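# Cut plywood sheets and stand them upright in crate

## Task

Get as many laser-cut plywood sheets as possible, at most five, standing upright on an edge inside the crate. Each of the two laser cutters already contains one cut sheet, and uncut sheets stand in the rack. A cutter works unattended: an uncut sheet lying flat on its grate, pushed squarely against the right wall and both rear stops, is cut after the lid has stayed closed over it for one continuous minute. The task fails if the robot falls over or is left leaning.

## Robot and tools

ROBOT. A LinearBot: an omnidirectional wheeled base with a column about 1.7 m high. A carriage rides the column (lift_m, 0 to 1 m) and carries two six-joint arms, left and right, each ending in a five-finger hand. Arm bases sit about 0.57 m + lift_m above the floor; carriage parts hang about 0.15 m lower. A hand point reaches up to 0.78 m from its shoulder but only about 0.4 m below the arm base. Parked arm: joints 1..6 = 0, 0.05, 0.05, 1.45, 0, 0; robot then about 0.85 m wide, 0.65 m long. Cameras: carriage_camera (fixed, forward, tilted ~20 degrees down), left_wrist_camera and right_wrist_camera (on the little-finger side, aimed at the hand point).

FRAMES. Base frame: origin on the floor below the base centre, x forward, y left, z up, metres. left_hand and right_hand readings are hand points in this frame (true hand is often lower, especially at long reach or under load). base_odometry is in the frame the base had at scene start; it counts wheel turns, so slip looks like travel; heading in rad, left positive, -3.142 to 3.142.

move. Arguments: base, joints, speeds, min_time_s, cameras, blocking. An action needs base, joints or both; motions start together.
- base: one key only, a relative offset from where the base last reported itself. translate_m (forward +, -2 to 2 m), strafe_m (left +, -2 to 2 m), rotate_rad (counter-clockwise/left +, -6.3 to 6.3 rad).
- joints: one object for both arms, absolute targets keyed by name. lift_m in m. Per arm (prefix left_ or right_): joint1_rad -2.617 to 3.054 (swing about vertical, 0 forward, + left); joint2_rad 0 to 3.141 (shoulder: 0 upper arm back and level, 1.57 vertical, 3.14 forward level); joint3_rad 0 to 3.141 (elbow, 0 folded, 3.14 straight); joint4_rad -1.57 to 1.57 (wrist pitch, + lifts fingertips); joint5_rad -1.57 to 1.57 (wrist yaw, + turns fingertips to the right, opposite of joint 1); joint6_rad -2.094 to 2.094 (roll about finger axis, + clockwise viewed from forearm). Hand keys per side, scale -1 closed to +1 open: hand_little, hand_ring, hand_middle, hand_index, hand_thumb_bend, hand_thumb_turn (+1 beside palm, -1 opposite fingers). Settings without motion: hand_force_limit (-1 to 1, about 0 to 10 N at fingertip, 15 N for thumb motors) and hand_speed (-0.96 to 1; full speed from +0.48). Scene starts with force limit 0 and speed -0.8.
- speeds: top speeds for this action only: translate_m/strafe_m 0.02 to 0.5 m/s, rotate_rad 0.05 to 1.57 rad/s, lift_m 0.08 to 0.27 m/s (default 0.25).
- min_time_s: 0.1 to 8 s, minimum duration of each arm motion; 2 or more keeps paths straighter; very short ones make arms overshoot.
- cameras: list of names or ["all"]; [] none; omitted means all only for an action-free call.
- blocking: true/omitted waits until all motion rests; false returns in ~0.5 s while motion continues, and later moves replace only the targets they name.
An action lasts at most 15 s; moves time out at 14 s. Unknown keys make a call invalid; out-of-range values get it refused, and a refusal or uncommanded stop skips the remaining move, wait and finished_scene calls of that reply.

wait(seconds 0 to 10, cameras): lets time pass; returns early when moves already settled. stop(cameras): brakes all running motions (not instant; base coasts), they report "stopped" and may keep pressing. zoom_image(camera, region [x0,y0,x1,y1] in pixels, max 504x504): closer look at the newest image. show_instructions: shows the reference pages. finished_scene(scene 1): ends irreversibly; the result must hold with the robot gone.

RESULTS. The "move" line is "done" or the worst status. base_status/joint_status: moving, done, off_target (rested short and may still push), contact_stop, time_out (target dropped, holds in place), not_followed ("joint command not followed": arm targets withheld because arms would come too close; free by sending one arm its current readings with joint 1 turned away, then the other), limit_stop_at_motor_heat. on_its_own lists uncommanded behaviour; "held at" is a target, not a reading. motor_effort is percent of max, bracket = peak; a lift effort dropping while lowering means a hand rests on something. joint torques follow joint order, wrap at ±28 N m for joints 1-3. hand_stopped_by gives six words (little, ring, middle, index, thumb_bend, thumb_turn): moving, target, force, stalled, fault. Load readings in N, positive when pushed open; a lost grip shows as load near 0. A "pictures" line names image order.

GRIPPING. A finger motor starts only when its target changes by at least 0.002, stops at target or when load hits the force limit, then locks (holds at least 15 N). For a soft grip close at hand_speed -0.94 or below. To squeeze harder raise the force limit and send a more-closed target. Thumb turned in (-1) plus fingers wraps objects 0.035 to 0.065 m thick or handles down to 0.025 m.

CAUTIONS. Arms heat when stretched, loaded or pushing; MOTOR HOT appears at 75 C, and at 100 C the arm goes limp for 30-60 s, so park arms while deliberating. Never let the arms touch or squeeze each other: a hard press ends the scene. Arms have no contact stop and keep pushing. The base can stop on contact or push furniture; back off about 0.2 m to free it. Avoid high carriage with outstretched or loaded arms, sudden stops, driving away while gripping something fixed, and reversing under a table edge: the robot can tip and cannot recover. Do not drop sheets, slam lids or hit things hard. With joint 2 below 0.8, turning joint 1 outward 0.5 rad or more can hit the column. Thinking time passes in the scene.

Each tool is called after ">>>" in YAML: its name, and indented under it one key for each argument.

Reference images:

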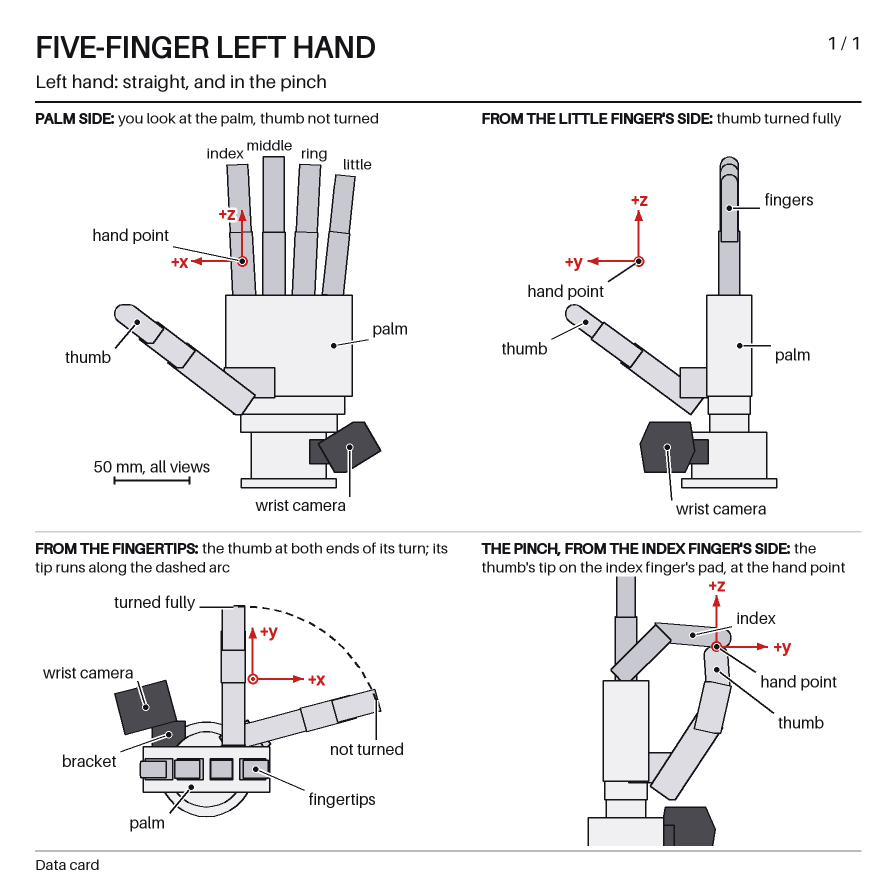

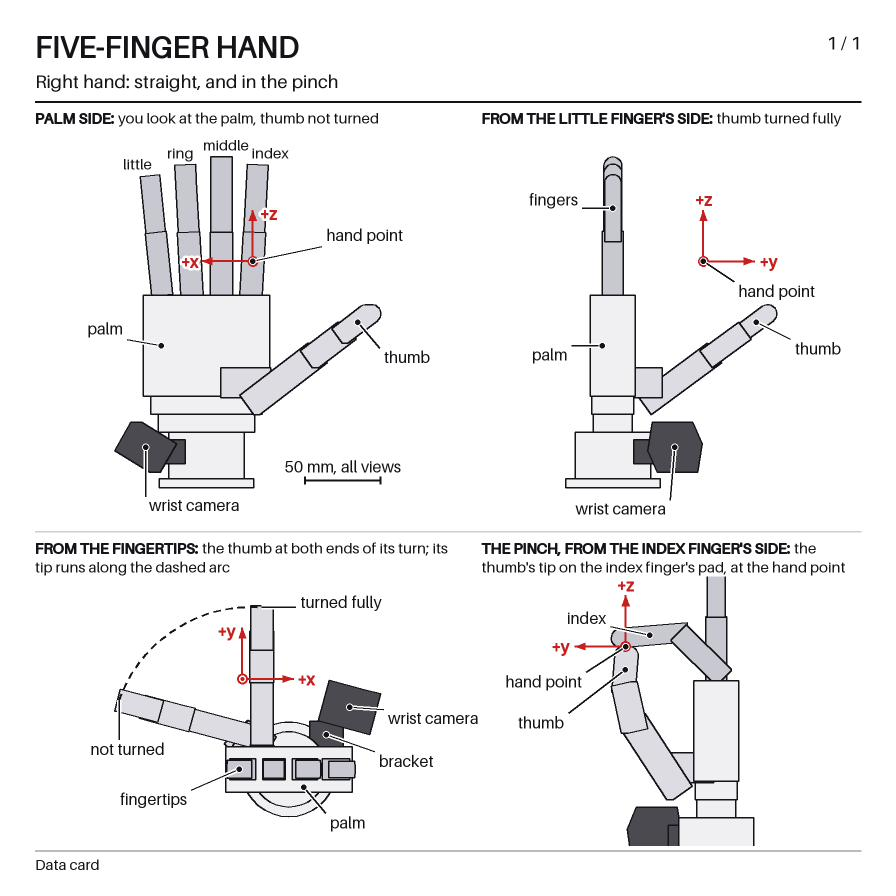

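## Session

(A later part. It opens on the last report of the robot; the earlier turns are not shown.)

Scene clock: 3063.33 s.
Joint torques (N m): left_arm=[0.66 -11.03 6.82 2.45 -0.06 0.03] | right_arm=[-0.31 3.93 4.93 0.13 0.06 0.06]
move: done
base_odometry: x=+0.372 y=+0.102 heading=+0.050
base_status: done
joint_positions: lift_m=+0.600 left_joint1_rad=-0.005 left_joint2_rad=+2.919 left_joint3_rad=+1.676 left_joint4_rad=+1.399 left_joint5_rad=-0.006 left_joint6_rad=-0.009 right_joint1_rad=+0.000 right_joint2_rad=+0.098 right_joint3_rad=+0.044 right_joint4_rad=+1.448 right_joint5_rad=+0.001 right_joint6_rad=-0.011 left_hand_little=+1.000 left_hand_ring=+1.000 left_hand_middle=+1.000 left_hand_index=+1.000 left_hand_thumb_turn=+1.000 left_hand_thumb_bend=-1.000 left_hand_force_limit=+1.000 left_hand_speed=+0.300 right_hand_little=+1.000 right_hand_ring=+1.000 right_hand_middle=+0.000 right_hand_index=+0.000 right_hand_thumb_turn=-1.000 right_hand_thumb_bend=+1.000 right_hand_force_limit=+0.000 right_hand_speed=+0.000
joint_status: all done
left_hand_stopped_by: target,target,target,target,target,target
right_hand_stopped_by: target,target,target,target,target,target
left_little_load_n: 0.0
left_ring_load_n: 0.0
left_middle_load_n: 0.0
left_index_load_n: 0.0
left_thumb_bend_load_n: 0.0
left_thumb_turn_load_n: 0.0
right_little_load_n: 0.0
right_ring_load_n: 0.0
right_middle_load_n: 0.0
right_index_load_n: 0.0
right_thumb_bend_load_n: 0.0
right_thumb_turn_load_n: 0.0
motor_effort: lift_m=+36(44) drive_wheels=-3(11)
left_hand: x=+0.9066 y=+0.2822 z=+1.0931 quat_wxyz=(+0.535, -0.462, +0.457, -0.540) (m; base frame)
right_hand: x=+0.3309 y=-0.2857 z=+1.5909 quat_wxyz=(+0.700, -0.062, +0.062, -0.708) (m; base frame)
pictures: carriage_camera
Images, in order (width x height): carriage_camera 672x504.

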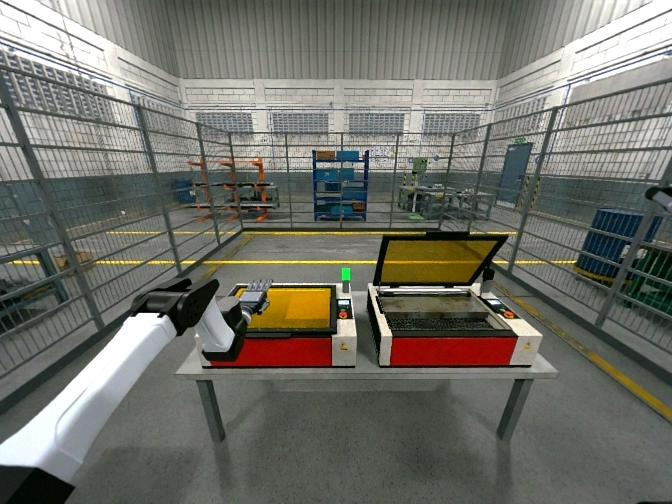

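>>> move:
  joints: {"lift_m": 0.23}

>>> move:
  base: {"translate_m": 0.085}
  speeds: {"translate_m": 0.06}
  cameras: ["carriage_camera", "left_wrist_camera"]

>>> zoom_image:
  camera: "carriage_camera"
  region: [150, 210, 370, 370]

Scene clock: 3069.53 s.
Joint torques (N m): left_arm=[0.68 -11.67 6.32 2.5 -0.06 0.03] | right_arm=[-0.32 3.88 4.93 0.13 0.06 0.06]
move: done
base_odometry: x=+0.372 y=+0.102 heading=+0.050
base_status: not commanded
joint_positions: lift_m=+0.230 left_joint1_rad=-0.005 left_joint2_rad=+2.928 left_joint3_rad=+1.683 left_joint4_rad=+1.393 left_joint5_rad=-0.006 left_joint6_rad=-0.009 right_joint1_rad=+0.000 right_joint2_rad=+0.098 right_joint3_rad=+0.044 right_joint4_rad=+1.448 right_joint5_rad=+0.001 right_joint6_rad=-0.011 left_hand_little=+1.000 left_hand_ring=+1.000 left_hand_middle=+1.000 left_hand_index=+1.000 left_hand_thumb_turn=+1.000 left_hand_thumb_bend=-1.000 left_hand_force_limit=+1.000 left_hand_speed=+0.300 right_hand_little=+1.000 right_hand_ring=+1.000 right_hand_middle=+0.000 right_hand_index=+0.000 right_hand_thumb_turn=-1.000 right_hand_thumb_bend=+1.000 right_hand_force_limit=+0.000 right_hand_speed=+0.000
joint_status: all done
left_hand_stopped_by: target,target,target,target,target,target
right_hand_stopped_by: target,target,target,target,target,target
left_little_load_n: -0.5
left_ring_load_n: 0.0
left_middle_load_n: 0.0
left_index_load_n: 0.0
left_thumb_bend_load_n: 0.0
left_thumb_turn_load_n: 0.0
right_little_load_n: 0.0
right_ring_load_n: 0.0
right_middle_load_n: 0.0
right_index_load_n: -0.5
right_thumb_bend_load_n: 0.0
right_thumb_turn_load_n: 0.0
motor_effort: lift_m=+30(31) drive_wheels=-3(3)
left_hand: x=+0.9067 y=+0.2822 z=+0.7193 quat_wxyz=(+0.534, -0.464, +0.459, -0.538) (m; base frame)
right_hand: x=+0.3309 y=-0.2857 z=+1.2215 quat_wxyz=(+0.700, -0.062, +0.062, -0.708) (m; base frame)
pictures: none

Scene clock: 3071.50 s.
Joint torques (N m): left_arm=[0.65 -12.85 6.74 1.99 -0.1 0.03] | right_arm=[-0.31 3.95 4.93 0.11 0.06 0.06]
move: done
base_odometry: x=+0.457 y=+0.106 heading=+0.050
base_status: done
joint_positions: lift_m=+0.230 left_joint1_rad=-0.005 left_joint2_rad=+2.942 left_joint3_rad=+1.676 left_joint4_rad=+1.440 left_joint5_rad=-0.001 left_joint6_rad=-0.009 right_joint1_rad=+0.000 right_joint2_rad=+0.098 right_joint3_rad=+0.044 right_joint4_rad=+1.449 right_joint5_rad=+0.001 right_joint6_rad=-0.011 left_hand_little=+1.000 left_hand_ring=+1.000 left_hand_middle=+1.000 left_hand_index=+1.000 left_hand_thumb_turn=+1.000 left_hand_thumb_bend=-1.000 left_hand_force_limit=+1.000 left_hand_speed=+0.300 right_hand_little=+1.000 right_hand_ring=+1.000 right_hand_middle=+0.000 right_hand_index=+0.000 right_hand_thumb_turn=-1.000 right_hand_thumb_bend=+1.000 right_hand_force_limit=+0.000 right_hand_speed=+0.000
joint_status: not commanded
left_hand_stopped_by: target,target,target,target,target,target
right_hand_stopped_by: target,target,target,target,target,target
left_little_load_n: 0.0
left_ring_load_n: 0.0
left_middle_load_n: 0.0
left_index_load_n: -0.5
left_thumb_bend_load_n: 0.0
left_thumb_turn_load_n: 0.0
right_little_load_n: 0.0
right_ring_load_n: 0.0
right_middle_load_n: 0.0
right_index_load_n: 0.0
right_thumb_bend_load_n: 0.0
right_thumb_turn_load_n: 0.0
motor_effort: lift_m=+30(31) drive_wheels=+5(7)
left_hand: x=+0.9032 y=+0.2814 z=+0.7194 quat_wxyz=(+0.538, -0.456, +0.453, -0.545) (m; base frame)
right_hand: x=+0.3306 y=-0.2857 z=+1.2216 quat_wxyz=(+0.700, -0.062, +0.062, -0.708) (m; base frame)
pictures: carriage_camera, left_wrist_camera
Images, in order (width x height): carriage_camera 672x504, left_wrist_camera 672x504.

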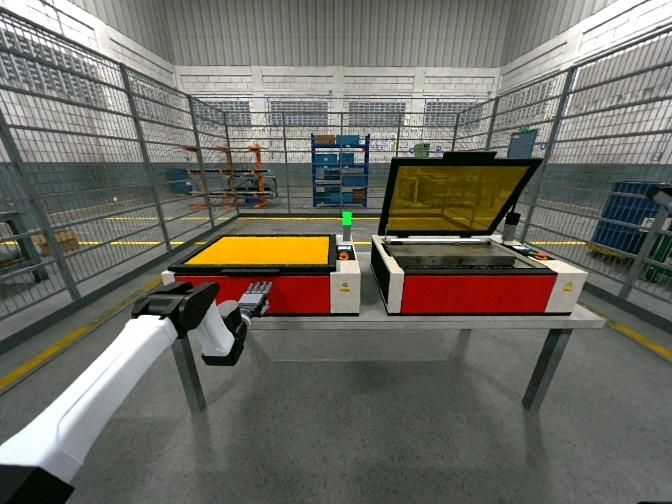

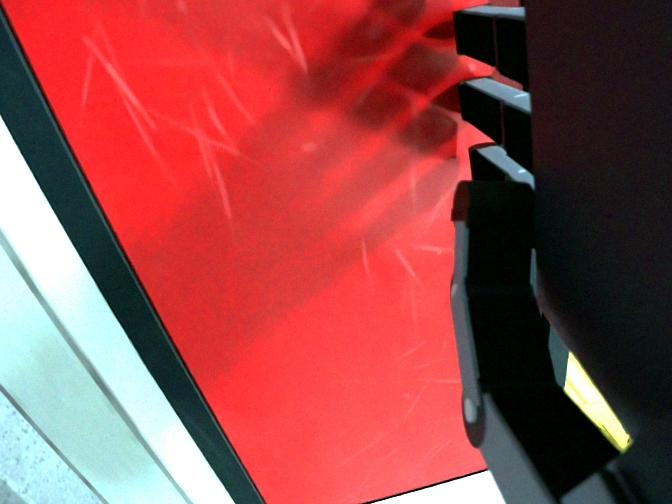

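Scaled by 2.291 from the camera's 672x504 image, which has a finer 960x720 frame.

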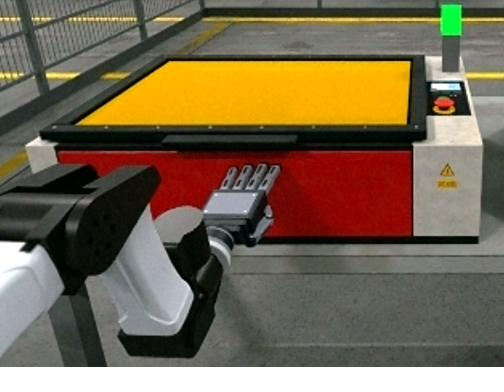

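>>> move:
  base: {"translate_m": -0.004}
  speeds: {"translate_m": 0.05}

>>> move:
  joints: {"lift_m": 0.33}
  speeds: {"lift_m": 0.12}
  cameras: ["carriage_camera"]

>>> move:
  base: {"translate_m": 0.012}
  joints: {"lift_m": 0.39}
  speeds: {"lift_m": 0.12, "translate_m": 0.05}

>>> move:
  base: {"translate_m": 0.02}
  joints: {"lift_m": 0.47}
  speeds: {"lift_m": 0.12, "translate_m": 0.05}
  cameras: ["carriage_camera"]

Scene clock: 3075.83 s.
Joint torques (N m): left_arm=[0.64 -12.92 6.65 2.36 -0.11 0.03] | right_arm=[-0.31 3.93 4.93 0.12 0.06 0.06]
move: done
base_odometry: x=+0.453 y=+0.105 heading=+0.049
base_status: done
joint_positions: lift_m=+0.230 left_joint1_rad=-0.005 left_joint2_rad=+2.942 left_joint3_rad=+1.678 left_joint4_rad=+1.410 left_joint5_rad=-0.001 left_joint6_rad=-0.009 right_joint1_rad=+0.000 right_joint2_rad=+0.098 right_joint3_rad=+0.044 right_joint4_rad=+1.448 right_joint5_rad=+0.001 right_joint6_rad=-0.011 left_hand_little=+1.000 left_hand_ring=+1.000 left_hand_middle=+1.000 left_hand_index=+1.000 left_hand_thumb_turn=+1.000 left_hand_thumb_bend=-1.000 left_hand_force_limit=+1.000 left_hand_speed=+0.300 right_hand_little=+1.000 right_hand_ring=+1.000 right_hand_middle=+0.000 right_hand_index=+0.000 right_hand_thumb_turn=-1.000 right_hand_thumb_bend=+1.000 right_hand_force_limit=+0.000 right_hand_speed=+0.000
joint_status: not commanded
left_hand_stopped_by: target,target,target,target,target,target
right_hand_stopped_by: target,target,target,target,target,target
left_little_load_n: 0.0
left_ring_load_n: 0.0
left_middle_load_n: 0.0
left_index_load_n: 0.0
left_thumb_bend_load_n: 0.0
left_thumb_turn_load_n: 0.0
right_little_load_n: 0.0
right_ring_load_n: 0.0
right_middle_load_n: 0.0
right_index_load_n: 0.0
right_thumb_bend_load_n: 0.0
right_thumb_turn_load_n: 0.0
motor_effort: lift_m=+31(31) drive_wheels=+3(8)
left_hand: x=+0.9029 y=+0.2814 z=+0.7117 quat_wxyz=(+0.532, -0.464, +0.461, -0.538) (m; base frame)
right_hand: x=+0.3309 y=-0.2857 z=+1.2215 quat_wxyz=(+0.700, -0.062, +0.062, -0.708) (m; base frame)
pictures: none

Scene clock: 3077.13 s.
Joint torques (N m): left_arm=[0.65 -13.04 6.58 3.4 -0.09 -0.09] | right_arm=[-0.32 3.95 4.93 0.12 0.06 0.06]
move: done
base_odometry: x=+0.453 y=+0.105 heading=+0.049
base_status: not commanded
joint_positions: lift_m=+0.330 left_joint1_rad=-0.005 left_joint2_rad=+2.942 left_joint3_rad=+1.679 left_joint4_rad=+1.324 left_joint5_rad=-0.001 left_joint6_rad=+0.001 right_joint1_rad=+0.000 right_joint2_rad=+0.098 right_joint3_rad=+0.044 right_joint4_rad=+1.448 right_joint5_rad=+0.001 right_joint6_rad=-0.011 left_hand_little=+1.000 left_hand_ring=+1.000 left_hand_middle=+1.000 left_hand_index=+1.000 left_hand_thumb_turn=+1.000 left_hand_thumb_bend=-1.000 left_hand_force_limit=+1.000 left_hand_speed=+0.300 right_hand_little=+1.000 right_hand_ring=+1.000 right_hand_middle=+0.000 right_hand_index=+0.000 right_hand_thumb_turn=-1.000 right_hand_thumb_bend=+1.000 right_hand_force_limit=+0.000 right_hand_speed=+0.000
joint_status: all done
left_hand_stopped_by: target,target,target,target,target,target
right_hand_stopped_by: target,target,target,target,target,target
left_little_load_n: 0.0
left_ring_load_n: 0.0
left_middle_load_n: -1.5
left_index_load_n: -0.5
left_thumb_bend_load_n: 0.0
left_thumb_turn_load_n: 0.0
right_little_load_n: 0.0
right_ring_load_n: 0.0
right_middle_load_n: 0.0
right_index_load_n: 0.0
right_thumb_bend_load_n: 0.0
right_thumb_turn_load_n: 0.0
motor_effort: lift_m=+36(44) drive_wheels=+0(3)
left_hand: x=+0.9005 y=+0.2819 z=+0.7878 quat_wxyz=(+0.514, -0.484, +0.486, -0.516) (m; base frame)
right_hand: x=+0.3309 y=-0.2857 z=+1.3209 quat_wxyz=(+0.700, -0.062, +0.062, -0.708) (m; base frame)
pictures: carriage_camera
Images, in order (width x height): carriage_camera 672x504.

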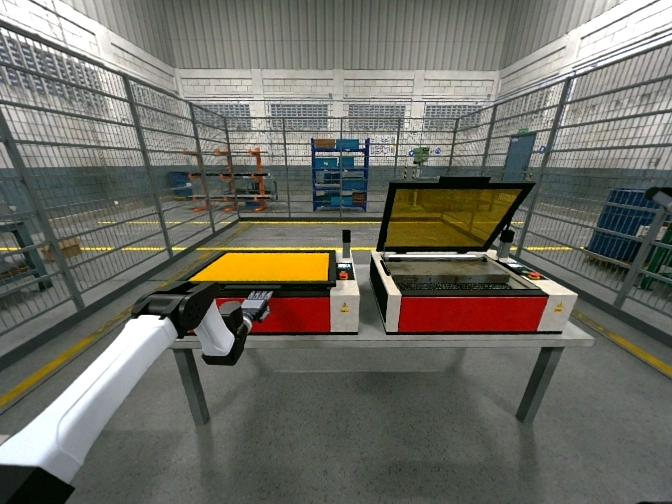

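Scene clock: 3078.10 s.
Joint torques (N m): left_arm=[0.65 -13.19 6.58 3.47 -0.11 -0.09] | right_arm=[-0.29 3.92 4.93 0.14 0.06 0.06]
move: done
base_odometry: x=+0.465 y=+0.106 heading=+0.049
base_status: done
joint_positions: lift_m=+0.390 left_joint1_rad=-0.005 left_joint2_rad=+2.945 left_joint3_rad=+1.679 left_joint4_rad=+1.312 left_joint5_rad=-0.001 left_joint6_rad=+0.001 right_joint1_rad=+0.000 right_joint2_rad=+0.098 right_joint3_rad=+0.044 right_joint4_rad=+1.448 right_joint5_rad=+0.001 right_joint6_rad=-0.011 left_hand_little=+1.000 left_hand_ring=+1.000 left_hand_middle=+1.000 left_hand_index=+1.000 left_hand_thumb_turn=+1.000 left_hand_thumb_bend=-1.000 left_hand_force_limit=+1.000 left_hand_speed=+0.300 right_hand_little=+1.000 right_hand_ring=+1.000 right_hand_middle=+0.000 right_hand_index=+0.000 right_hand_thumb_turn=-1.000 right_hand_thumb_bend=+1.000 right_hand_force_limit=+0.000 right_hand_speed=+0.000
joint_status: all done
left_hand_stopped_by: target,target,target,target,target,target
right_hand_stopped_by: target,target,target,target,target,target
left_little_load_n: 0.0
left_ring_load_n: 0.0
left_middle_load_n: -2.5
left_index_load_n: -0.5
left_thumb_bend_load_n: 0.0
left_thumb_turn_load_n: 0.0
right_little_load_n: 0.0
right_ring_load_n: 0.0
right_middle_load_n: 0.0
right_index_load_n: 0.0
right_thumb_bend_load_n: 0.0
right_thumb_turn_load_n: 0.0
motor_effort: lift_m=+37(43) drive_wheels=-2(9)
left_hand: x=+0.8993 y=+0.2819 z=+0.8424 quat_wxyz=(+0.510, -0.488, +0.490, -0.512) (m; base frame)
right_hand: x=+0.3310 y=-0.2857 z=+1.3809 quat_wxyz=(+0.700, -0.062, +0.062, -0.708) (m; base frame)
pictures: none

Scene clock: 3079.23 s.
Joint torques (N m): left_arm=[0.64 -13.46 6.53 3.53 -0.1 -0.09] | right_arm=[-0.31 3.95 4.93 0.15 0.06 0.06]
move: done
base_odometry: x=+0.485 y=+0.107 heading=+0.049
base_status: done
joint_positions: lift_m=+0.470 left_joint1_rad=-0.005 left_joint2_rad=+2.949 left_joint3_rad=+1.679 left_joint4_rad=+1.310 left_joint5_rad=-0.001 left_joint6_rad=+0.001 right_joint1_rad=+0.000 right_joint2_rad=+0.098 right_joint3_rad=+0.044 right_joint4_rad=+1.448 right_joint5_rad=+0.001 right_joint6_rad=-0.011 left_hand_little=+1.000 left_hand_ring=+1.000 left_hand_middle=+1.000 left_hand_index=+1.000 left_hand_thumb_turn=+1.000 left_hand_thumb_bend=-1.000 left_hand_force_limit=+1.000 left_hand_speed=+0.300 right_hand_little=+1.000 right_hand_ring=+1.000 right_hand_middle=+0.000 right_hand_index=+0.000 right_hand_thumb_turn=-1.000 right_hand_thumb_bend=+1.000 right_hand_force_limit=+0.000 right_hand_speed=+0.000
joint_status: all done
left_hand_stopped_by: target,target,target,target,target,target
right_hand_stopped_by: target,target,target,target,target,target
left_little_load_n: 0.0
left_ring_load_n: 0.0
left_middle_load_n: -2.5
left_index_load_n: 0.0
left_thumb_bend_load_n: 0.0
left_thumb_turn_load_n: 0.0
right_little_load_n: 0.0
right_ring_load_n: 0.0
right_middle_load_n: 0.0
right_index_load_n: 0.0
right_thumb_bend_load_n: 0.0
right_thumb_turn_load_n: 0.0
motor_effort: lift_m=+36(44) drive_wheels=-2(10)
left_hand: x=+0.8985 y=+0.2819 z=+0.9199 quat_wxyz=(+0.509, -0.489, +0.491, -0.511) (m; base frame)
right_hand: x=+0.3311 y=-0.2857 z=+1.4608 quat_wxyz=(+0.700, -0.063, +0.062, -0.708) (m; base frame)
pictures: carriage_camera
Images, in order (width x height): carriage_camera 672x504.

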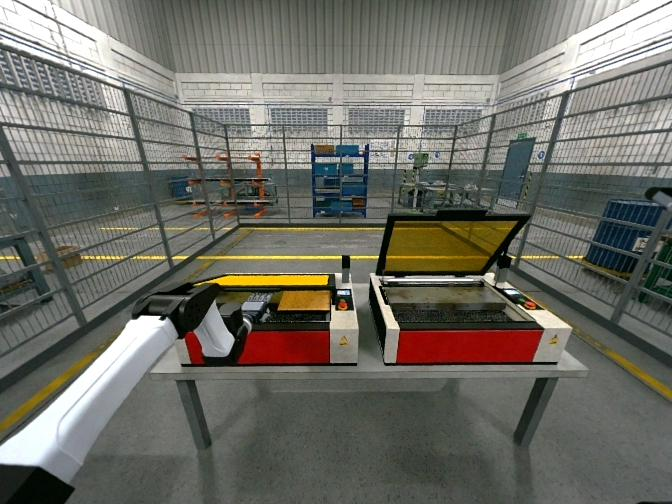

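>>> move:
  base: {"translate_m": 0.035}
  joints: {"lift_m": 0.55}
  speeds: {"lift_m": 0.12, "translate_m": 0.06}

>>> move:
  base: {"translate_m": 0.05}
  joints: {"lift_m": 0.63}
  speeds: {"lift_m": 0.12, "translate_m": 0.08}

>>> move:
  base: {"translate_m": 0.06}
  joints: {"lift_m": 0.69}
  speeds: {"lift_m": 0.12, "translate_m": 0.12}
  cameras: ["carriage_camera"]

>>> move:
  base: {"translate_m": 0.07}
  joints: {"lift_m": 0.73}
  speeds: {"lift_m": 0.12, "translate_m": 0.12}
  cameras: ["carriage_camera"]

Scene clock: 3085.23 s.
Joint torques (N m): left_arm=[0.66 -13.61 6.54 3.31 -0.11 -0.09] | right_arm=[-0.32 3.96 4.94 0.14 0.07 0.06]
move: done
base_odometry: x=+0.520 y=+0.108 heading=+0.048
base_status: done
joint_positions: lift_m=+0.550 left_joint1_rad=-0.005 left_joint2_rad=+2.950 left_joint3_rad=+1.679 left_joint4_rad=+1.329 left_joint5_rad=-0.001 left_joint6_rad=+0.001 right_joint1_rad=+0.000 right_joint2_rad=+0.098 right_joint3_rad=+0.044 right_joint4_rad=+1.448 right_joint5_rad=+0.001 right_joint6_rad=-0.011 left_hand_little=+1.000 left_hand_ring=+1.000 left_hand_middle=+1.000 left_hand_index=+1.000 left_hand_thumb_turn=+1.000 left_hand_thumb_bend=-1.000 left_hand_force_limit=+1.000 left_hand_speed=+0.300 right_hand_little=+1.000 right_hand_ring=+1.000 right_hand_middle=+0.000 right_hand_index=+0.000 right_hand_thumb_turn=-1.000 right_hand_thumb_bend=+1.000 right_hand_force_limit=+0.000 right_hand_speed=+0.000
joint_status: all done
left_hand_stopped_by: target,target,target,target,target,target
right_hand_stopped_by: target,target,target,target,target,target
left_little_load_n: 0.0
left_ring_load_n: 0.0
left_middle_load_n: -2.0
left_index_load_n: 0.0
left_thumb_bend_load_n: 0.0
left_thumb_turn_load_n: 0.0
right_little_load_n: 0.0
right_ring_load_n: 0.0
right_middle_load_n: 0.0
right_index_load_n: 0.0
right_thumb_bend_load_n: 0.0
right_thumb_turn_load_n: 0.0
motor_effort: lift_m=+36(44) drive_wheels=-2(11)
left_hand: x=+0.8991 y=+0.2819 z=+1.0041 quat_wxyz=(+0.513, -0.484, +0.486, -0.515) (m; base frame)
right_hand: x=+0.3310 y=-0.2857 z=+1.5409 quat_wxyz=(+0.700, -0.062, +0.062, -0.708) (m; base frame)
pictures: none

Scene clock: 3086.60 s.
Joint torques (N m): left_arm=[0.69 -13.6 6.53 2.75 -0.11 -0.09] | right_arm=[-0.31 3.92 4.92 0.11 0.06 0.06]
move: done
base_odometry: x=+0.570 y=+0.110 heading=+0.048
base_status: done
joint_positions: lift_m=+0.630 left_joint1_rad=-0.005 left_joint2_rad=+2.950 left_joint3_rad=+1.679 left_joint4_rad=+1.375 left_joint5_rad=-0.001 left_joint6_rad=+0.001 right_joint1_rad=+0.000 right_joint2_rad=+0.098 right_joint3_rad=+0.044 right_joint4_rad=+1.449 right_joint5_rad=+0.001 right_joint6_rad=-0.011 left_hand_little=+1.000 left_hand_ring=+1.000 left_hand_middle=+1.000 left_hand_index=+1.000 left_hand_thumb_turn=+1.000 left_hand_thumb_bend=-1.000 left_hand_force_limit=+1.000 left_hand_speed=+0.300 right_hand_little=+1.000 right_hand_ring=+1.000 right_hand_middle=+0.000 right_hand_index=+0.000 right_hand_thumb_turn=-1.000 right_hand_thumb_bend=+1.000 right_hand_force_limit=+0.000 right_hand_speed=+0.000
joint_status: all done
left_hand_stopped_by: target,target,target,target,target,target
right_hand_stopped_by: target,target,target,target,target,target
left_little_load_n: 0.0
left_ring_load_n: 0.0
left_middle_load_n: 0.0
left_index_load_n: 0.0
left_thumb_bend_load_n: 0.0
left_thumb_turn_load_n: 0.0
right_little_load_n: 0.0
right_ring_load_n: 0.0
right_middle_load_n: 0.0
right_index_load_n: 0.0
right_thumb_bend_load_n: 0.0
right_thumb_turn_load_n: 0.0
motor_effort: lift_m=+36(44) drive_wheels=+4(11)
left_hand: x=+0.9008 y=+0.2819 z=+1.0965 quat_wxyz=(+0.524, -0.473, +0.475, -0.526) (m; base frame)
right_hand: x=+0.3308 y=-0.2857 z=+1.6210 quat_wxyz=(+0.700, -0.062, +0.062, -0.708) (m; base frame)
pictures: none

Scene clock: 3087.87 s.
Joint torques (N m): left_arm=[0.65 -13.61 6.01 2.58 -0.11 -0.09] | right_arm=[-0.34 3.95 4.93 0.13 0.06 0.06]
move: done
base_odometry: x=+0.630 y=+0.113 heading=+0.047
base_status: done
joint_positions: lift_m=+0.690 left_joint1_rad=-0.005 left_joint2_rad=+2.950 left_joint3_rad=+1.685 left_joint4_rad=+1.390 left_joint5_rad=-0.001 left_joint6_rad=+0.001 right_joint1_rad=+0.000 right_joint2_rad=+0.098 right_joint3_rad=+0.044 right_joint4_rad=+1.448 right_joint5_rad=+0.001 right_joint6_rad=-0.011 left_hand_little=+1.000 left_hand_ring=+1.000 left_hand_middle=+1.000 left_hand_index=+1.000 left_hand_thumb_turn=+1.000 left_hand_thumb_bend=-1.000 left_hand_force_limit=+1.000 left_hand_speed=+0.300 right_hand_little=+1.000 right_hand_ring=+1.000 right_hand_middle=+0.000 right_hand_index=+0.000 right_hand_thumb_turn=-1.000 right_hand_thumb_bend=+1.000 right_hand_force_limit=+0.000 right_hand_speed=+0.000
joint_status: all done
left_hand_stopped_by: target,target,target,target,target,target
right_hand_stopped_by: target,target,target,target,target,target
left_little_load_n: 0.0
left_ring_load_n: 0.0
left_middle_load_n: 0.0
left_index_load_n: 0.0
left_thumb_bend_load_n: 0.0
left_thumb_turn_load_n: 0.0
right_little_load_n: 0.0
right_ring_load_n: 0.0
right_middle_load_n: -0.5
right_index_load_n: 0.0
right_thumb_bend_load_n: 0.0
right_thumb_turn_load_n: 0.0
motor_effort: lift_m=+36(44) drive_wheels=-2(11)
left_hand: x=+0.9028 y=+0.2819 z=+1.1632 quat_wxyz=(+0.529, -0.467, +0.469, -0.531) (m; base frame)
right_hand: x=+0.3310 y=-0.2857 z=+1.6809 quat_wxyz=(+0.700, -0.062, +0.062, -0.708) (m; base frame)
pictures: carriage_camera
Images, in order (width x height): carriage_camera 672x504.

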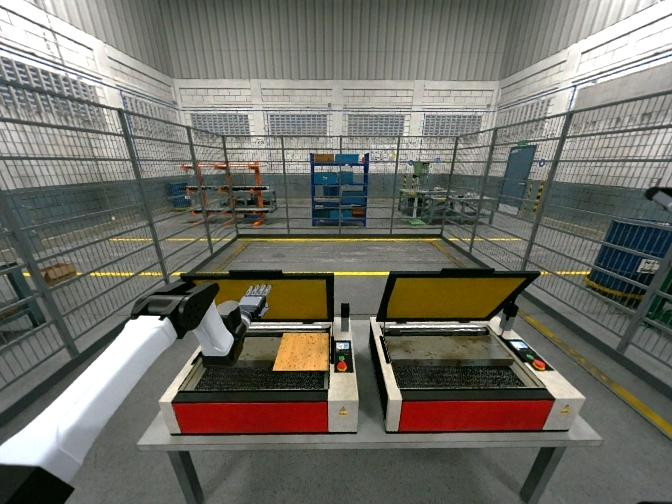

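Scene clock: 3089.23 s.
Joint torques (N m): left_arm=[0.66 -13.53 5.97 2.47 -0.11 -0.09] | right_arm=[-0.31 3.95 4.93 0.14 0.06 0.06]
move: done
base_odometry: x=+0.700 y=+0.116 heading=+0.047
base_status: done
joint_positions: lift_m=+0.730 left_joint1_rad=-0.005 left_joint2_rad=+2.950 left_joint3_rad=+1.685 left_joint4_rad=+1.399 left_joint5_rad=-0.001 left_joint6_rad=+0.001 right_joint1_rad=+0.000 right_joint2_rad=+0.098 right_joint3_rad=+0.044 right_joint4_rad=+1.449 right_joint5_rad=+0.001 right_joint6_rad=-0.011 left_hand_little=+1.000 left_hand_ring=+1.000 left_hand_middle=+1.000 left_hand_index=+1.000 left_hand_thumb_turn=+1.000 left_hand_thumb_bend=-1.000 left_hand_force_limit=+1.000 left_hand_speed=+0.300 right_hand_little=+1.000 right_hand_ring=+1.000 right_hand_middle=+0.000 right_hand_index=+0.000 right_hand_thumb_turn=-1.000 right_hand_thumb_bend=+1.000 right_hand_force_limit=+0.000 right_hand_speed=+0.000
joint_status: all done
left_hand_stopped_by: target,target,target,target,target,target
right_hand_stopped_by: target,target,target,target,target,target
left_little_load_n: 0.0
left_ring_load_n: 0.0
left_middle_load_n: 0.0
left_index_load_n: 0.0
left_thumb_bend_load_n: 0.0
left_thumb_turn_load_n: 0.0
right_little_load_n: 0.0
right_ring_load_n: 0.0
right_middle_load_n: 0.0
right_index_load_n: 0.0
right_thumb_bend_load_n: 0.0
right_thumb_turn_load_n: 0.0
motor_effort: lift_m=+36(43) drive_wheels=-2(11)
left_hand: x=+0.9031 y=+0.2819 z=+1.2059 quat_wxyz=(+0.532, -0.464, +0.466, -0.533) (m; base frame)
right_hand: x=+0.3308 y=-0.2857 z=+1.7210 quat_wxyz=(+0.700, -0.062, +0.062, -0.708) (m; base frame)
pictures: carriage_camera
Images, in order (width x height): carriage_camera 672x504.

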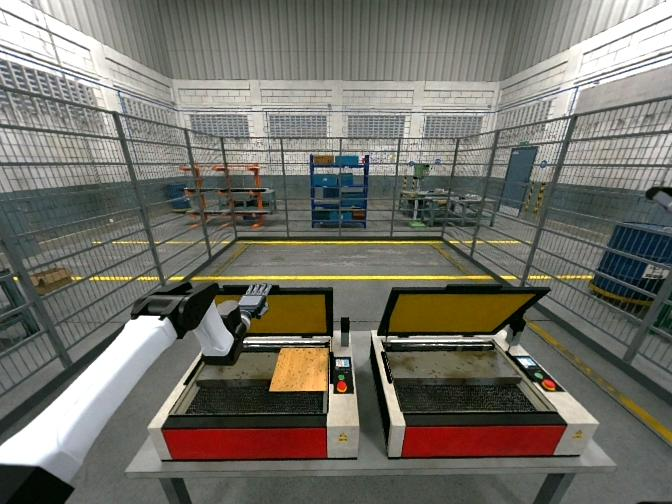

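>>> move:
  base: {"translate_m": -0.3}
  speeds: {"translate_m": 0.25}

>>> move:
  base: {"strafe_m": -0.15}
  joints: {"left_joint1_rad": 0, "left_joint2_rad": 2.368, "left_joint3_rad": 1.026, "left_joint4_rad": 0.469, "left_joint5_rad": 0, "left_joint6_rad": 0, "lift_m": 0.53}
  speeds: {"strafe_m": 0.1}
  min_time_s: 2
  cameras: ["carriage_camera"]

>>> zoom_image:
  camera: "carriage_camera"
  region: [150, 250, 370, 410]

Scene clock: 3095.83 s.
Joint torques (N m): left_arm=[0.59 -13.63 5.97 2.47 -0.1 -0.09] | right_arm=[-0.35 4 4.92 0.11 0.07 0.06]
move: done
base_odometry: x=+0.400 y=+0.102 heading=+0.047
base_status: done
joint_positions: lift_m=+0.730 left_joint1_rad=-0.005 left_joint2_rad=+2.950 left_joint3_rad=+1.685 left_joint4_rad=+1.399 left_joint5_rad=-0.001 left_joint6_rad=+0.001 right_joint1_rad=+0.000 right_joint2_rad=+0.098 right_joint3_rad=+0.044 right_joint4_rad=+1.450 right_joint5_rad=+0.000 right_joint6_rad=-0.011 left_hand_little=+1.000 left_hand_ring=+1.000 left_hand_middle=+1.000 left_hand_index=+1.000 left_hand_thumb_turn=+1.000 left_hand_thumb_bend=-1.000 left_hand_force_limit=+1.000 left_hand_speed=+0.300 right_hand_little=+1.000 right_hand_ring=+1.000 right_hand_middle=+0.000 right_hand_index=+0.000 right_hand_thumb_turn=-1.000 right_hand_thumb_bend=+1.000 right_hand_force_limit=+0.000 right_hand_speed=+0.000
joint_status: not commanded
left_hand_stopped_by: target,target,target,target,target,target
right_hand_stopped_by: target,target,target,target,target,target
left_little_load_n: 0.0
left_ring_load_n: 0.0
left_middle_load_n: 0.0
left_index_load_n: 0.0
left_thumb_bend_load_n: 0.0
left_thumb_turn_load_n: 0.0
right_little_load_n: 0.0
right_ring_load_n: 0.0
right_middle_load_n: 0.0
right_index_load_n: 0.0
right_thumb_bend_load_n: 0.0
right_thumb_turn_load_n: 0.0
motor_effort: lift_m=+36(36) drive_wheels=+0(11)
left_hand: x=+0.9031 y=+0.2819 z=+1.2059 quat_wxyz=(+0.532, -0.464, +0.466, -0.533) (m; base frame)
right_hand: x=+0.3304 y=-0.2856 z=+1.7212 quat_wxyz=(+0.700, -0.062, +0.061, -0.709) (m; base frame)
pictures: none

Scene clock: 3098.20 s.
Joint torques (N m): left_arm=[0.38 -12.55 2.86 1.62 -0.11 -0.09] | right_arm=[-0.25 3.99 4.93 0.11 0.08 0.06]
move: done
base_odometry: x=+0.407 y=-0.048 heading=+0.047
base_status: done
joint_positions: lift_m=+0.530 left_joint1_rad=-0.001 left_joint2_rad=+2.408 left_joint3_rad=+1.037 left_joint4_rad=+0.483 left_joint5_rad=-0.001 left_joint6_rad=+0.001 right_joint1_rad=+0.000 right_joint2_rad=+0.098 right_joint3_rad=+0.044 right_joint4_rad=+1.450 right_joint5_rad=+0.000 right_joint6_rad=-0.011 left_hand_little=+1.000 left_hand_ring=+1.000 left_hand_middle=+1.000 left_hand_index=+1.000 left_hand_thumb_turn=+1.000 left_hand_thumb_bend=-1.000 left_hand_force_limit=+1.000 left_hand_speed=+0.300 right_hand_little=+1.000 right_hand_ring=+1.000 right_hand_middle=+0.000 right_hand_index=+0.000 right_hand_thumb_turn=-1.000 right_hand_thumb_bend=+1.000 right_hand_force_limit=+0.000 right_hand_speed=+0.000
joint_status: all done
left_hand_stopped_by: target,target,target,target,target,target
right_hand_stopped_by: target,target,target,target,target,target
left_little_load_n: 0.0
left_ring_load_n: 0.0
left_middle_load_n: -0.5
left_index_load_n: 0.0
left_thumb_bend_load_n: 0.0
left_thumb_turn_load_n: -0.5
right_little_load_n: 0.0
right_ring_load_n: 0.0
right_middle_load_n: 0.0
right_index_load_n: 0.0
right_thumb_bend_load_n: 0.0
right_thumb_turn_load_n: 0.0
motor_effort: lift_m=+30(31) drive_wheels=+0(7)
left_hand: x=+0.6653 y=+0.2845 z=+0.8982 quat_wxyz=(+0.237, -0.666, +0.667, -0.237) (m; base frame)
right_hand: x=+0.3304 y=-0.2856 z=+1.5217 quat_wxyz=(+0.700, -0.062, +0.061, -0.708) (m; base frame)
pictures: carriage_camera
Images, in order (width x height): carriage_camera 672x504.

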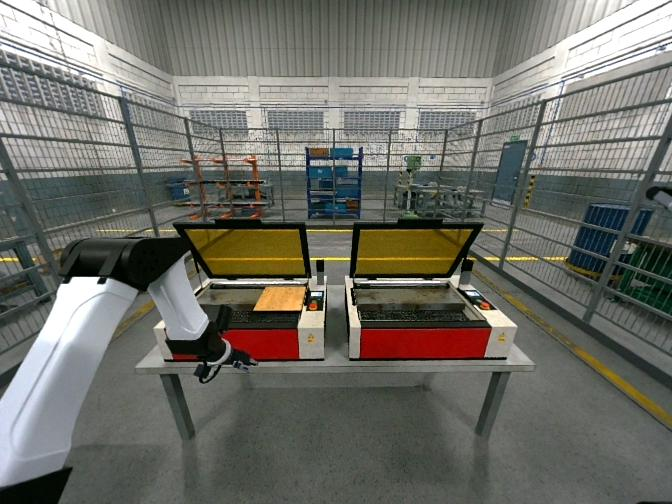

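Scaled by 2.291 from the camera's 672x504 image, which has a finer 960x720 frame.

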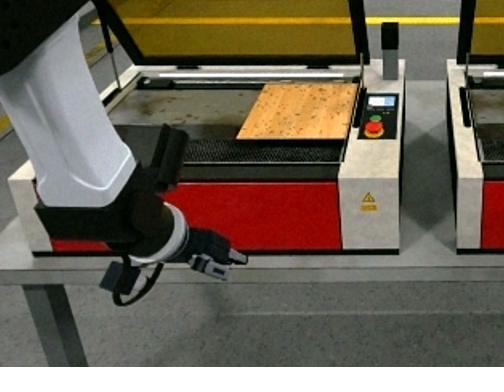

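>>> move:
  base: {"translate_m": 0.36}
  speeds: {"translate_m": 0.15}
  cameras: ["carriage_camera"]

>>> zoom_image:
  camera: "carriage_camera"
  region: [190, 290, 350, 450]

Scene clock: 3107.57 s.
Joint torques (N m): left_arm=[0.42 -12.52 2.91 1.67 -0.11 -0.09] | right_arm=[-0.32 4.03 4.93 0.12 0.08 0.06]
move: done
base_odometry: x=+0.767 y=-0.032 heading=+0.046
base_status: done
joint_positions: lift_m=+0.530 left_joint1_rad=-0.001 left_joint2_rad=+2.408 left_joint3_rad=+1.037 left_joint4_rad=+0.478 left_joint5_rad=-0.001 left_joint6_rad=+0.001 right_joint1_rad=+0.000 right_joint2_rad=+0.098 right_joint3_rad=+0.044 right_joint4_rad=+1.450 right_joint5_rad=+0.000 right_joint6_rad=-0.011 left_hand_little=+1.000 left_hand_ring=+1.000 left_hand_middle=+1.000 left_hand_index=+1.000 left_hand_thumb_turn=+1.000 left_hand_thumb_bend=-1.000 left_hand_force_limit=+1.000 left_hand_speed=+0.300 right_hand_little=+1.000 right_hand_ring=+1.000 right_hand_middle=+0.000 right_hand_index=+0.000 right_hand_thumb_turn=-1.000 right_hand_thumb_bend=+1.000 right_hand_force_limit=+0.000 right_hand_speed=+0.000
joint_status: not commanded
left_hand_stopped_by: target,target,target,target,target,target
right_hand_stopped_by: target,target,target,target,target,target
left_little_load_n: 0.0
left_ring_load_n: 0.5
left_middle_load_n: 0.0
left_index_load_n: 0.0
left_thumb_bend_load_n: 0.0
left_thumb_turn_load_n: 0.0
right_little_load_n: 0.0
right_ring_load_n: 0.0
right_middle_load_n: 0.0
right_index_load_n: 0.0
right_thumb_bend_load_n: 0.5
right_thumb_turn_load_n: 0.0
motor_effort: lift_m=+30(30) drive_wheels=+4(10)
left_hand: x=+0.6641 y=+0.2845 z=+0.8975 quat_wxyz=(+0.235, -0.666, +0.667, -0.235) (m; base frame)
right_hand: x=+0.3305 y=-0.2856 z=+1.5217 quat_wxyz=(+0.700, -0.062, +0.061, -0.708) (m; base frame)
pictures: carriage_camera
Images, in order (width x height): carriage_camera 672x504.

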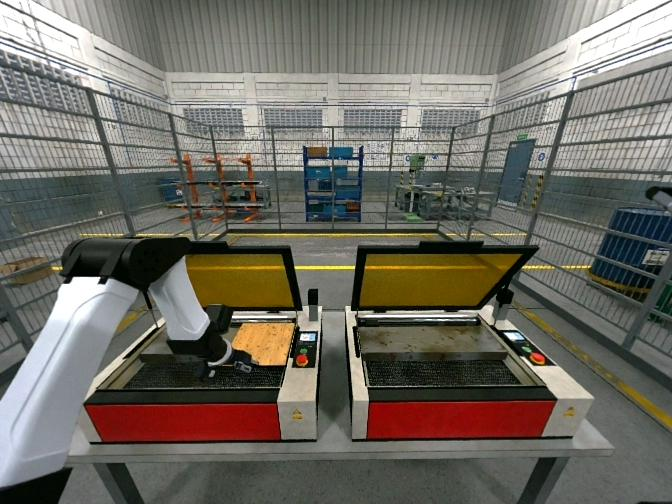

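Scaled by 3.150 from the camera's 672x504 image, which has a finer 960x720 frame.

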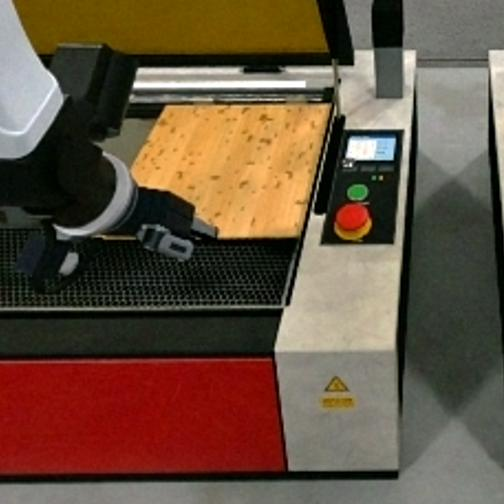

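>>> move:
  base: {"translate_m": 0.034}
  speeds: {"translate_m": 0.1}

>>> move:
  joints: {"lift_m": 0.41}
  speeds: {"lift_m": 0.12}
  cameras: ["carriage_camera"]

>>> zoom_image:
  camera: "carriage_camera"
  region: [190, 270, 350, 430]

Scene clock: 3112.47 s.
Joint torques (N m): left_arm=[0.42 -12.38 2.91 1.68 -0.11 -0.09] | right_arm=[-0.32 3.97 4.86 0.13 0.07 0.06]
move: done
base_odometry: x=+0.801 y=-0.030 heading=+0.046
base_status: done
joint_positions: lift_m=+0.530 left_joint1_rad=-0.001 left_joint2_rad=+2.406 left_joint3_rad=+1.037 left_joint4_rad=+0.478 left_joint5_rad=-0.001 left_joint6_rad=+0.001 right_joint1_rad=+0.000 right_joint2_rad=+0.098 right_joint3_rad=+0.044 right_joint4_rad=+1.449 right_joint5_rad=+0.000 right_joint6_rad=-0.011 left_hand_little=+1.000 left_hand_ring=+1.000 left_hand_middle=+1.000 left_hand_index=+1.000 left_hand_thumb_turn=+1.000 left_hand_thumb_bend=-1.000 left_hand_force_limit=+1.000 left_hand_speed=+0.300 right_hand_little=+1.000 right_hand_ring=+1.000 right_hand_middle=+0.000 right_hand_index=+0.000 right_hand_thumb_turn=-1.000 right_hand_thumb_bend=+1.000 right_hand_force_limit=+0.000 right_hand_speed=+0.000
joint_status: not commanded
left_hand_stopped_by: target,target,target,target,target,target
right_hand_stopped_by: target,target,target,target,target,target
left_little_load_n: 0.0
left_ring_load_n: 0.0
left_middle_load_n: 0.0
left_index_load_n: 0.0
left_thumb_bend_load_n: 0.0
left_thumb_turn_load_n: 0.0
right_little_load_n: 0.0
right_ring_load_n: 0.0
right_middle_load_n: 0.0
right_index_load_n: 0.0
right_thumb_bend_load_n: 0.0
right_thumb_turn_load_n: 0.0
motor_effort: lift_m=+30(30) drive_wheels=-2(11)
left_hand: x=+0.6642 y=+0.2845 z=+0.8979 quat_wxyz=(+0.236, -0.666, +0.667, -0.235) (m; base frame)
right_hand: x=+0.3308 y=-0.2856 z=+1.5216 quat_wxyz=(+0.700, -0.062, +0.062, -0.708) (m; base frame)
pictures: none

Scene clock: 3113.87 s.
Joint torques (N m): left_arm=[0.43 -11.18 3.07 1.7 -0.12 -0.09] | right_arm=[-0.31 3.95 4.93 0.12 0.07 0.06]
move: done
base_odometry: x=+0.801 y=-0.030 heading=+0.046
base_status: not commanded
joint_positions: lift_m=+0.410 left_joint1_rad=-0.001 left_joint2_rad=+2.392 left_joint3_rad=+1.035 left_joint4_rad=+0.478 left_joint5_rad=+0.001 left_joint6_rad=+0.000 right_joint1_rad=+0.000 right_joint2_rad=+0.098 right_joint3_rad=+0.044 right_joint4_rad=+1.449 right_joint5_rad=+0.000 right_joint6_rad=-0.011 left_hand_little=+1.000 left_hand_ring=+1.000 left_hand_middle=+1.000 left_hand_index=+1.000 left_hand_thumb_turn=+1.000 left_hand_thumb_bend=-1.000 left_hand_force_limit=+1.000 left_hand_speed=+0.300 right_hand_little=+1.000 right_hand_ring=+1.000 right_hand_middle=+0.000 right_hand_index=+0.000 right_hand_thumb_turn=-1.000 right_hand_thumb_bend=+1.000 right_hand_force_limit=+0.000 right_hand_speed=+0.000
joint_status: all done
left_hand_stopped_by: target,target,target,target,target,target
right_hand_stopped_by: target,target,target,target,target,target
left_little_load_n: 0.0
left_ring_load_n: 0.0
left_middle_load_n: 0.0
left_index_load_n: 0.0
left_thumb_bend_load_n: 0.0
left_thumb_turn_load_n: 0.0
right_little_load_n: 0.0
right_ring_load_n: 0.0
right_middle_load_n: 0.0
right_index_load_n: -0.5
right_thumb_bend_load_n: 0.0
right_thumb_turn_load_n: 0.0
motor_effort: lift_m=+29(30) drive_wheels=+4(4)
left_hand: x=+0.6677 y=+0.2842 z=+0.7838 quat_wxyz=(+0.239, -0.665, +0.666, -0.240) (m; base frame)
right_hand: x=+0.3308 y=-0.2856 z=+1.4016 quat_wxyz=(+0.700, -0.062, +0.062, -0.708) (m; base frame)
pictures: carriage_camera
Images, in order (width x height): carriage_camera 672x504.

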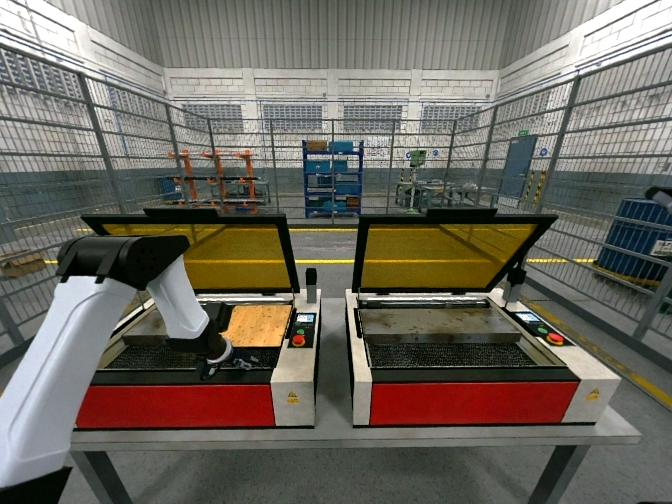

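Scaled by 3.150 from the camera's 672x504 image, which has a finer 960x720 frame.

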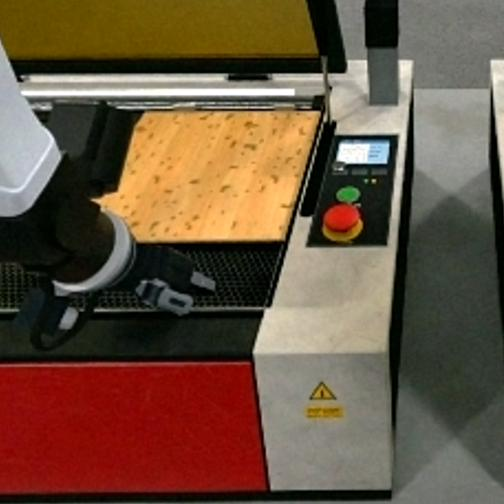

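>>> move:
  base: {"translate_m": 0.075}
  speeds: {"translate_m": 0.06}

>>> move:
  base: {"translate_m": 0.01}
  speeds: {"translate_m": 0.04}
  cameras: ["carriage_camera", "left_wrist_camera"]

>>> zoom_image:
  camera: "carriage_camera"
  region: [190, 270, 350, 430]

Scene clock: 3119.57 s.
Joint torques (N m): left_arm=[0.42 -11.08 3.6 2.12 -0.14 -0.08] | right_arm=[-0.31 3.96 4.93 0.11 0.08 0.06]
move: done
base_odometry: x=+0.876 y=-0.027 heading=+0.045
base_status: done
joint_positions: lift_m=+0.410 left_joint1_rad=-0.001 left_joint2_rad=+2.392 left_joint3_rad=+1.028 left_joint4_rad=+0.432 left_joint5_rad=+0.001 left_joint6_rad=+0.000 right_joint1_rad=+0.000 right_joint2_rad=+0.098 right_joint3_rad=+0.044 right_joint4_rad=+1.449 right_joint5_rad=+0.000 right_joint6_rad=-0.011 left_hand_little=+1.000 left_hand_ring=+1.000 left_hand_middle=+1.000 left_hand_index=+1.000 left_hand_thumb_turn=+1.000 left_hand_thumb_bend=-1.000 left_hand_force_limit=+1.000 left_hand_speed=+0.300 right_hand_little=+1.000 right_hand_ring=+1.000 right_hand_middle=+0.000 right_hand_index=+0.000 right_hand_thumb_turn=-1.000 right_hand_thumb_bend=+1.000 right_hand_force_limit=+0.000 right_hand_speed=+0.000
joint_status: not commanded
left_hand_stopped_by: target,target,target,target,target,target
right_hand_stopped_by: target,target,target,target,target,target
left_little_load_n: -0.5
left_ring_load_n: -0.5
left_middle_load_n: 0.0
left_index_load_n: 0.0
left_thumb_bend_load_n: 0.0
left_thumb_turn_load_n: 0.0
right_little_load_n: 0.0
right_ring_load_n: 0.0
right_middle_load_n: 0.0
right_index_load_n: 0.0
right_thumb_bend_load_n: 0.0
right_thumb_turn_load_n: 0.0
motor_effort: lift_m=+29(29) drive_wheels=-1(11)
left_hand: x=+0.6527 y=+0.2842 z=+0.7766 quat_wxyz=(+0.221, -0.671, +0.672, -0.222) (m; base frame)
right_hand: x=+0.3306 y=-0.2856 z=+1.4017 quat_wxyz=(+0.700, -0.062, +0.061, -0.708) (m; base frame)
pictures: none

Scene clock: 3120.27 s.
Joint torques (N m): left_arm=[0.43 -10.09 4.55 2.37 -0.11 0.08] | right_arm=[-0.31 3.93 4.92 0.11 0.08 0.06]
move: done
base_odometry: x=+0.886 y=-0.027 heading=+0.045
base_status: done
joint_positions: lift_m=+0.410 left_joint1_rad=-0.001 left_joint2_rad=+2.380 left_joint3_rad=+1.016 left_joint4_rad=+0.403 left_joint5_rad=-0.001 left_joint6_rad=-0.014 right_joint1_rad=+0.000 right_joint2_rad=+0.098 right_joint3_rad=+0.044 right_joint4_rad=+1.450 right_joint5_rad=+0.000 right_joint6_rad=-0.011 left_hand_little=+1.000 left_hand_ring=+1.000 left_hand_middle=+1.000 left_hand_index=+1.000 left_hand_thumb_turn=+1.000 left_hand_thumb_bend=-1.000 left_hand_force_limit=+1.000 left_hand_speed=+0.300 right_hand_little=+1.000 right_hand_ring=+1.000 right_hand_middle=+0.000 right_hand_index=+0.000 right_hand_thumb_turn=-1.000 right_hand_thumb_bend=+1.000 right_hand_force_limit=+0.000 right_hand_speed=+0.000
joint_status: not commanded
left_hand_stopped_by: target,target,target,target,target,target
right_hand_stopped_by: target,target,target,target,target,target
left_little_load_n: -1.5
left_ring_load_n: 0.0
left_middle_load_n: 0.5
left_index_load_n: 0.0
left_thumb_bend_load_n: 0.0
left_thumb_turn_load_n: 0.0
right_little_load_n: 0.0
right_ring_load_n: 0.0
right_middle_load_n: 0.0
right_index_load_n: 0.0
right_thumb_bend_load_n: 0.0
right_thumb_turn_load_n: 0.0
motor_effort: lift_m=+29(29) drive_wheels=+4(12)
left_hand: x=+0.6440 y=+0.2836 z=+0.7762 quat_wxyz=(+0.211, -0.679, +0.670, -0.214) (m; base frame)
right_hand: x=+0.3305 y=-0.2856 z=+1.4018 quat_wxyz=(+0.700, -0.062, +0.061, -0.708) (m; base frame)
pictures: carriage_camera, left_wrist_camera
Images, in order (width x height): carriage_camera 672x504, left_wrist_camera 672x504.

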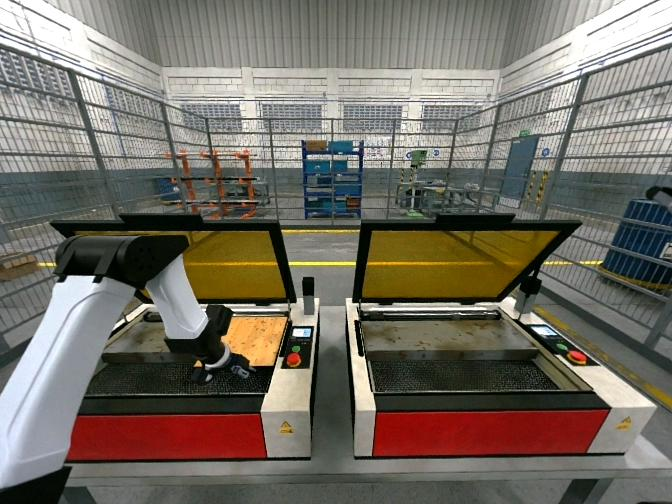

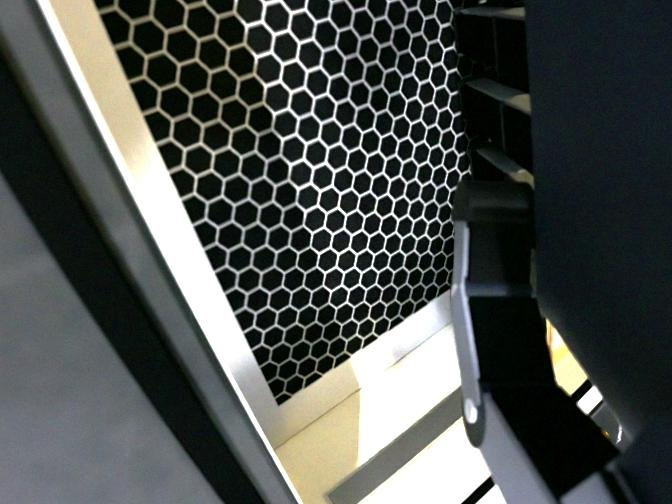

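Scaled by 3.150 from the camera's 672x504 image, which has a finer 960x720 frame.

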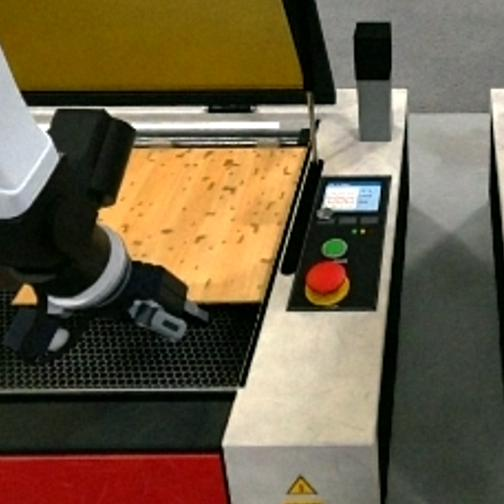

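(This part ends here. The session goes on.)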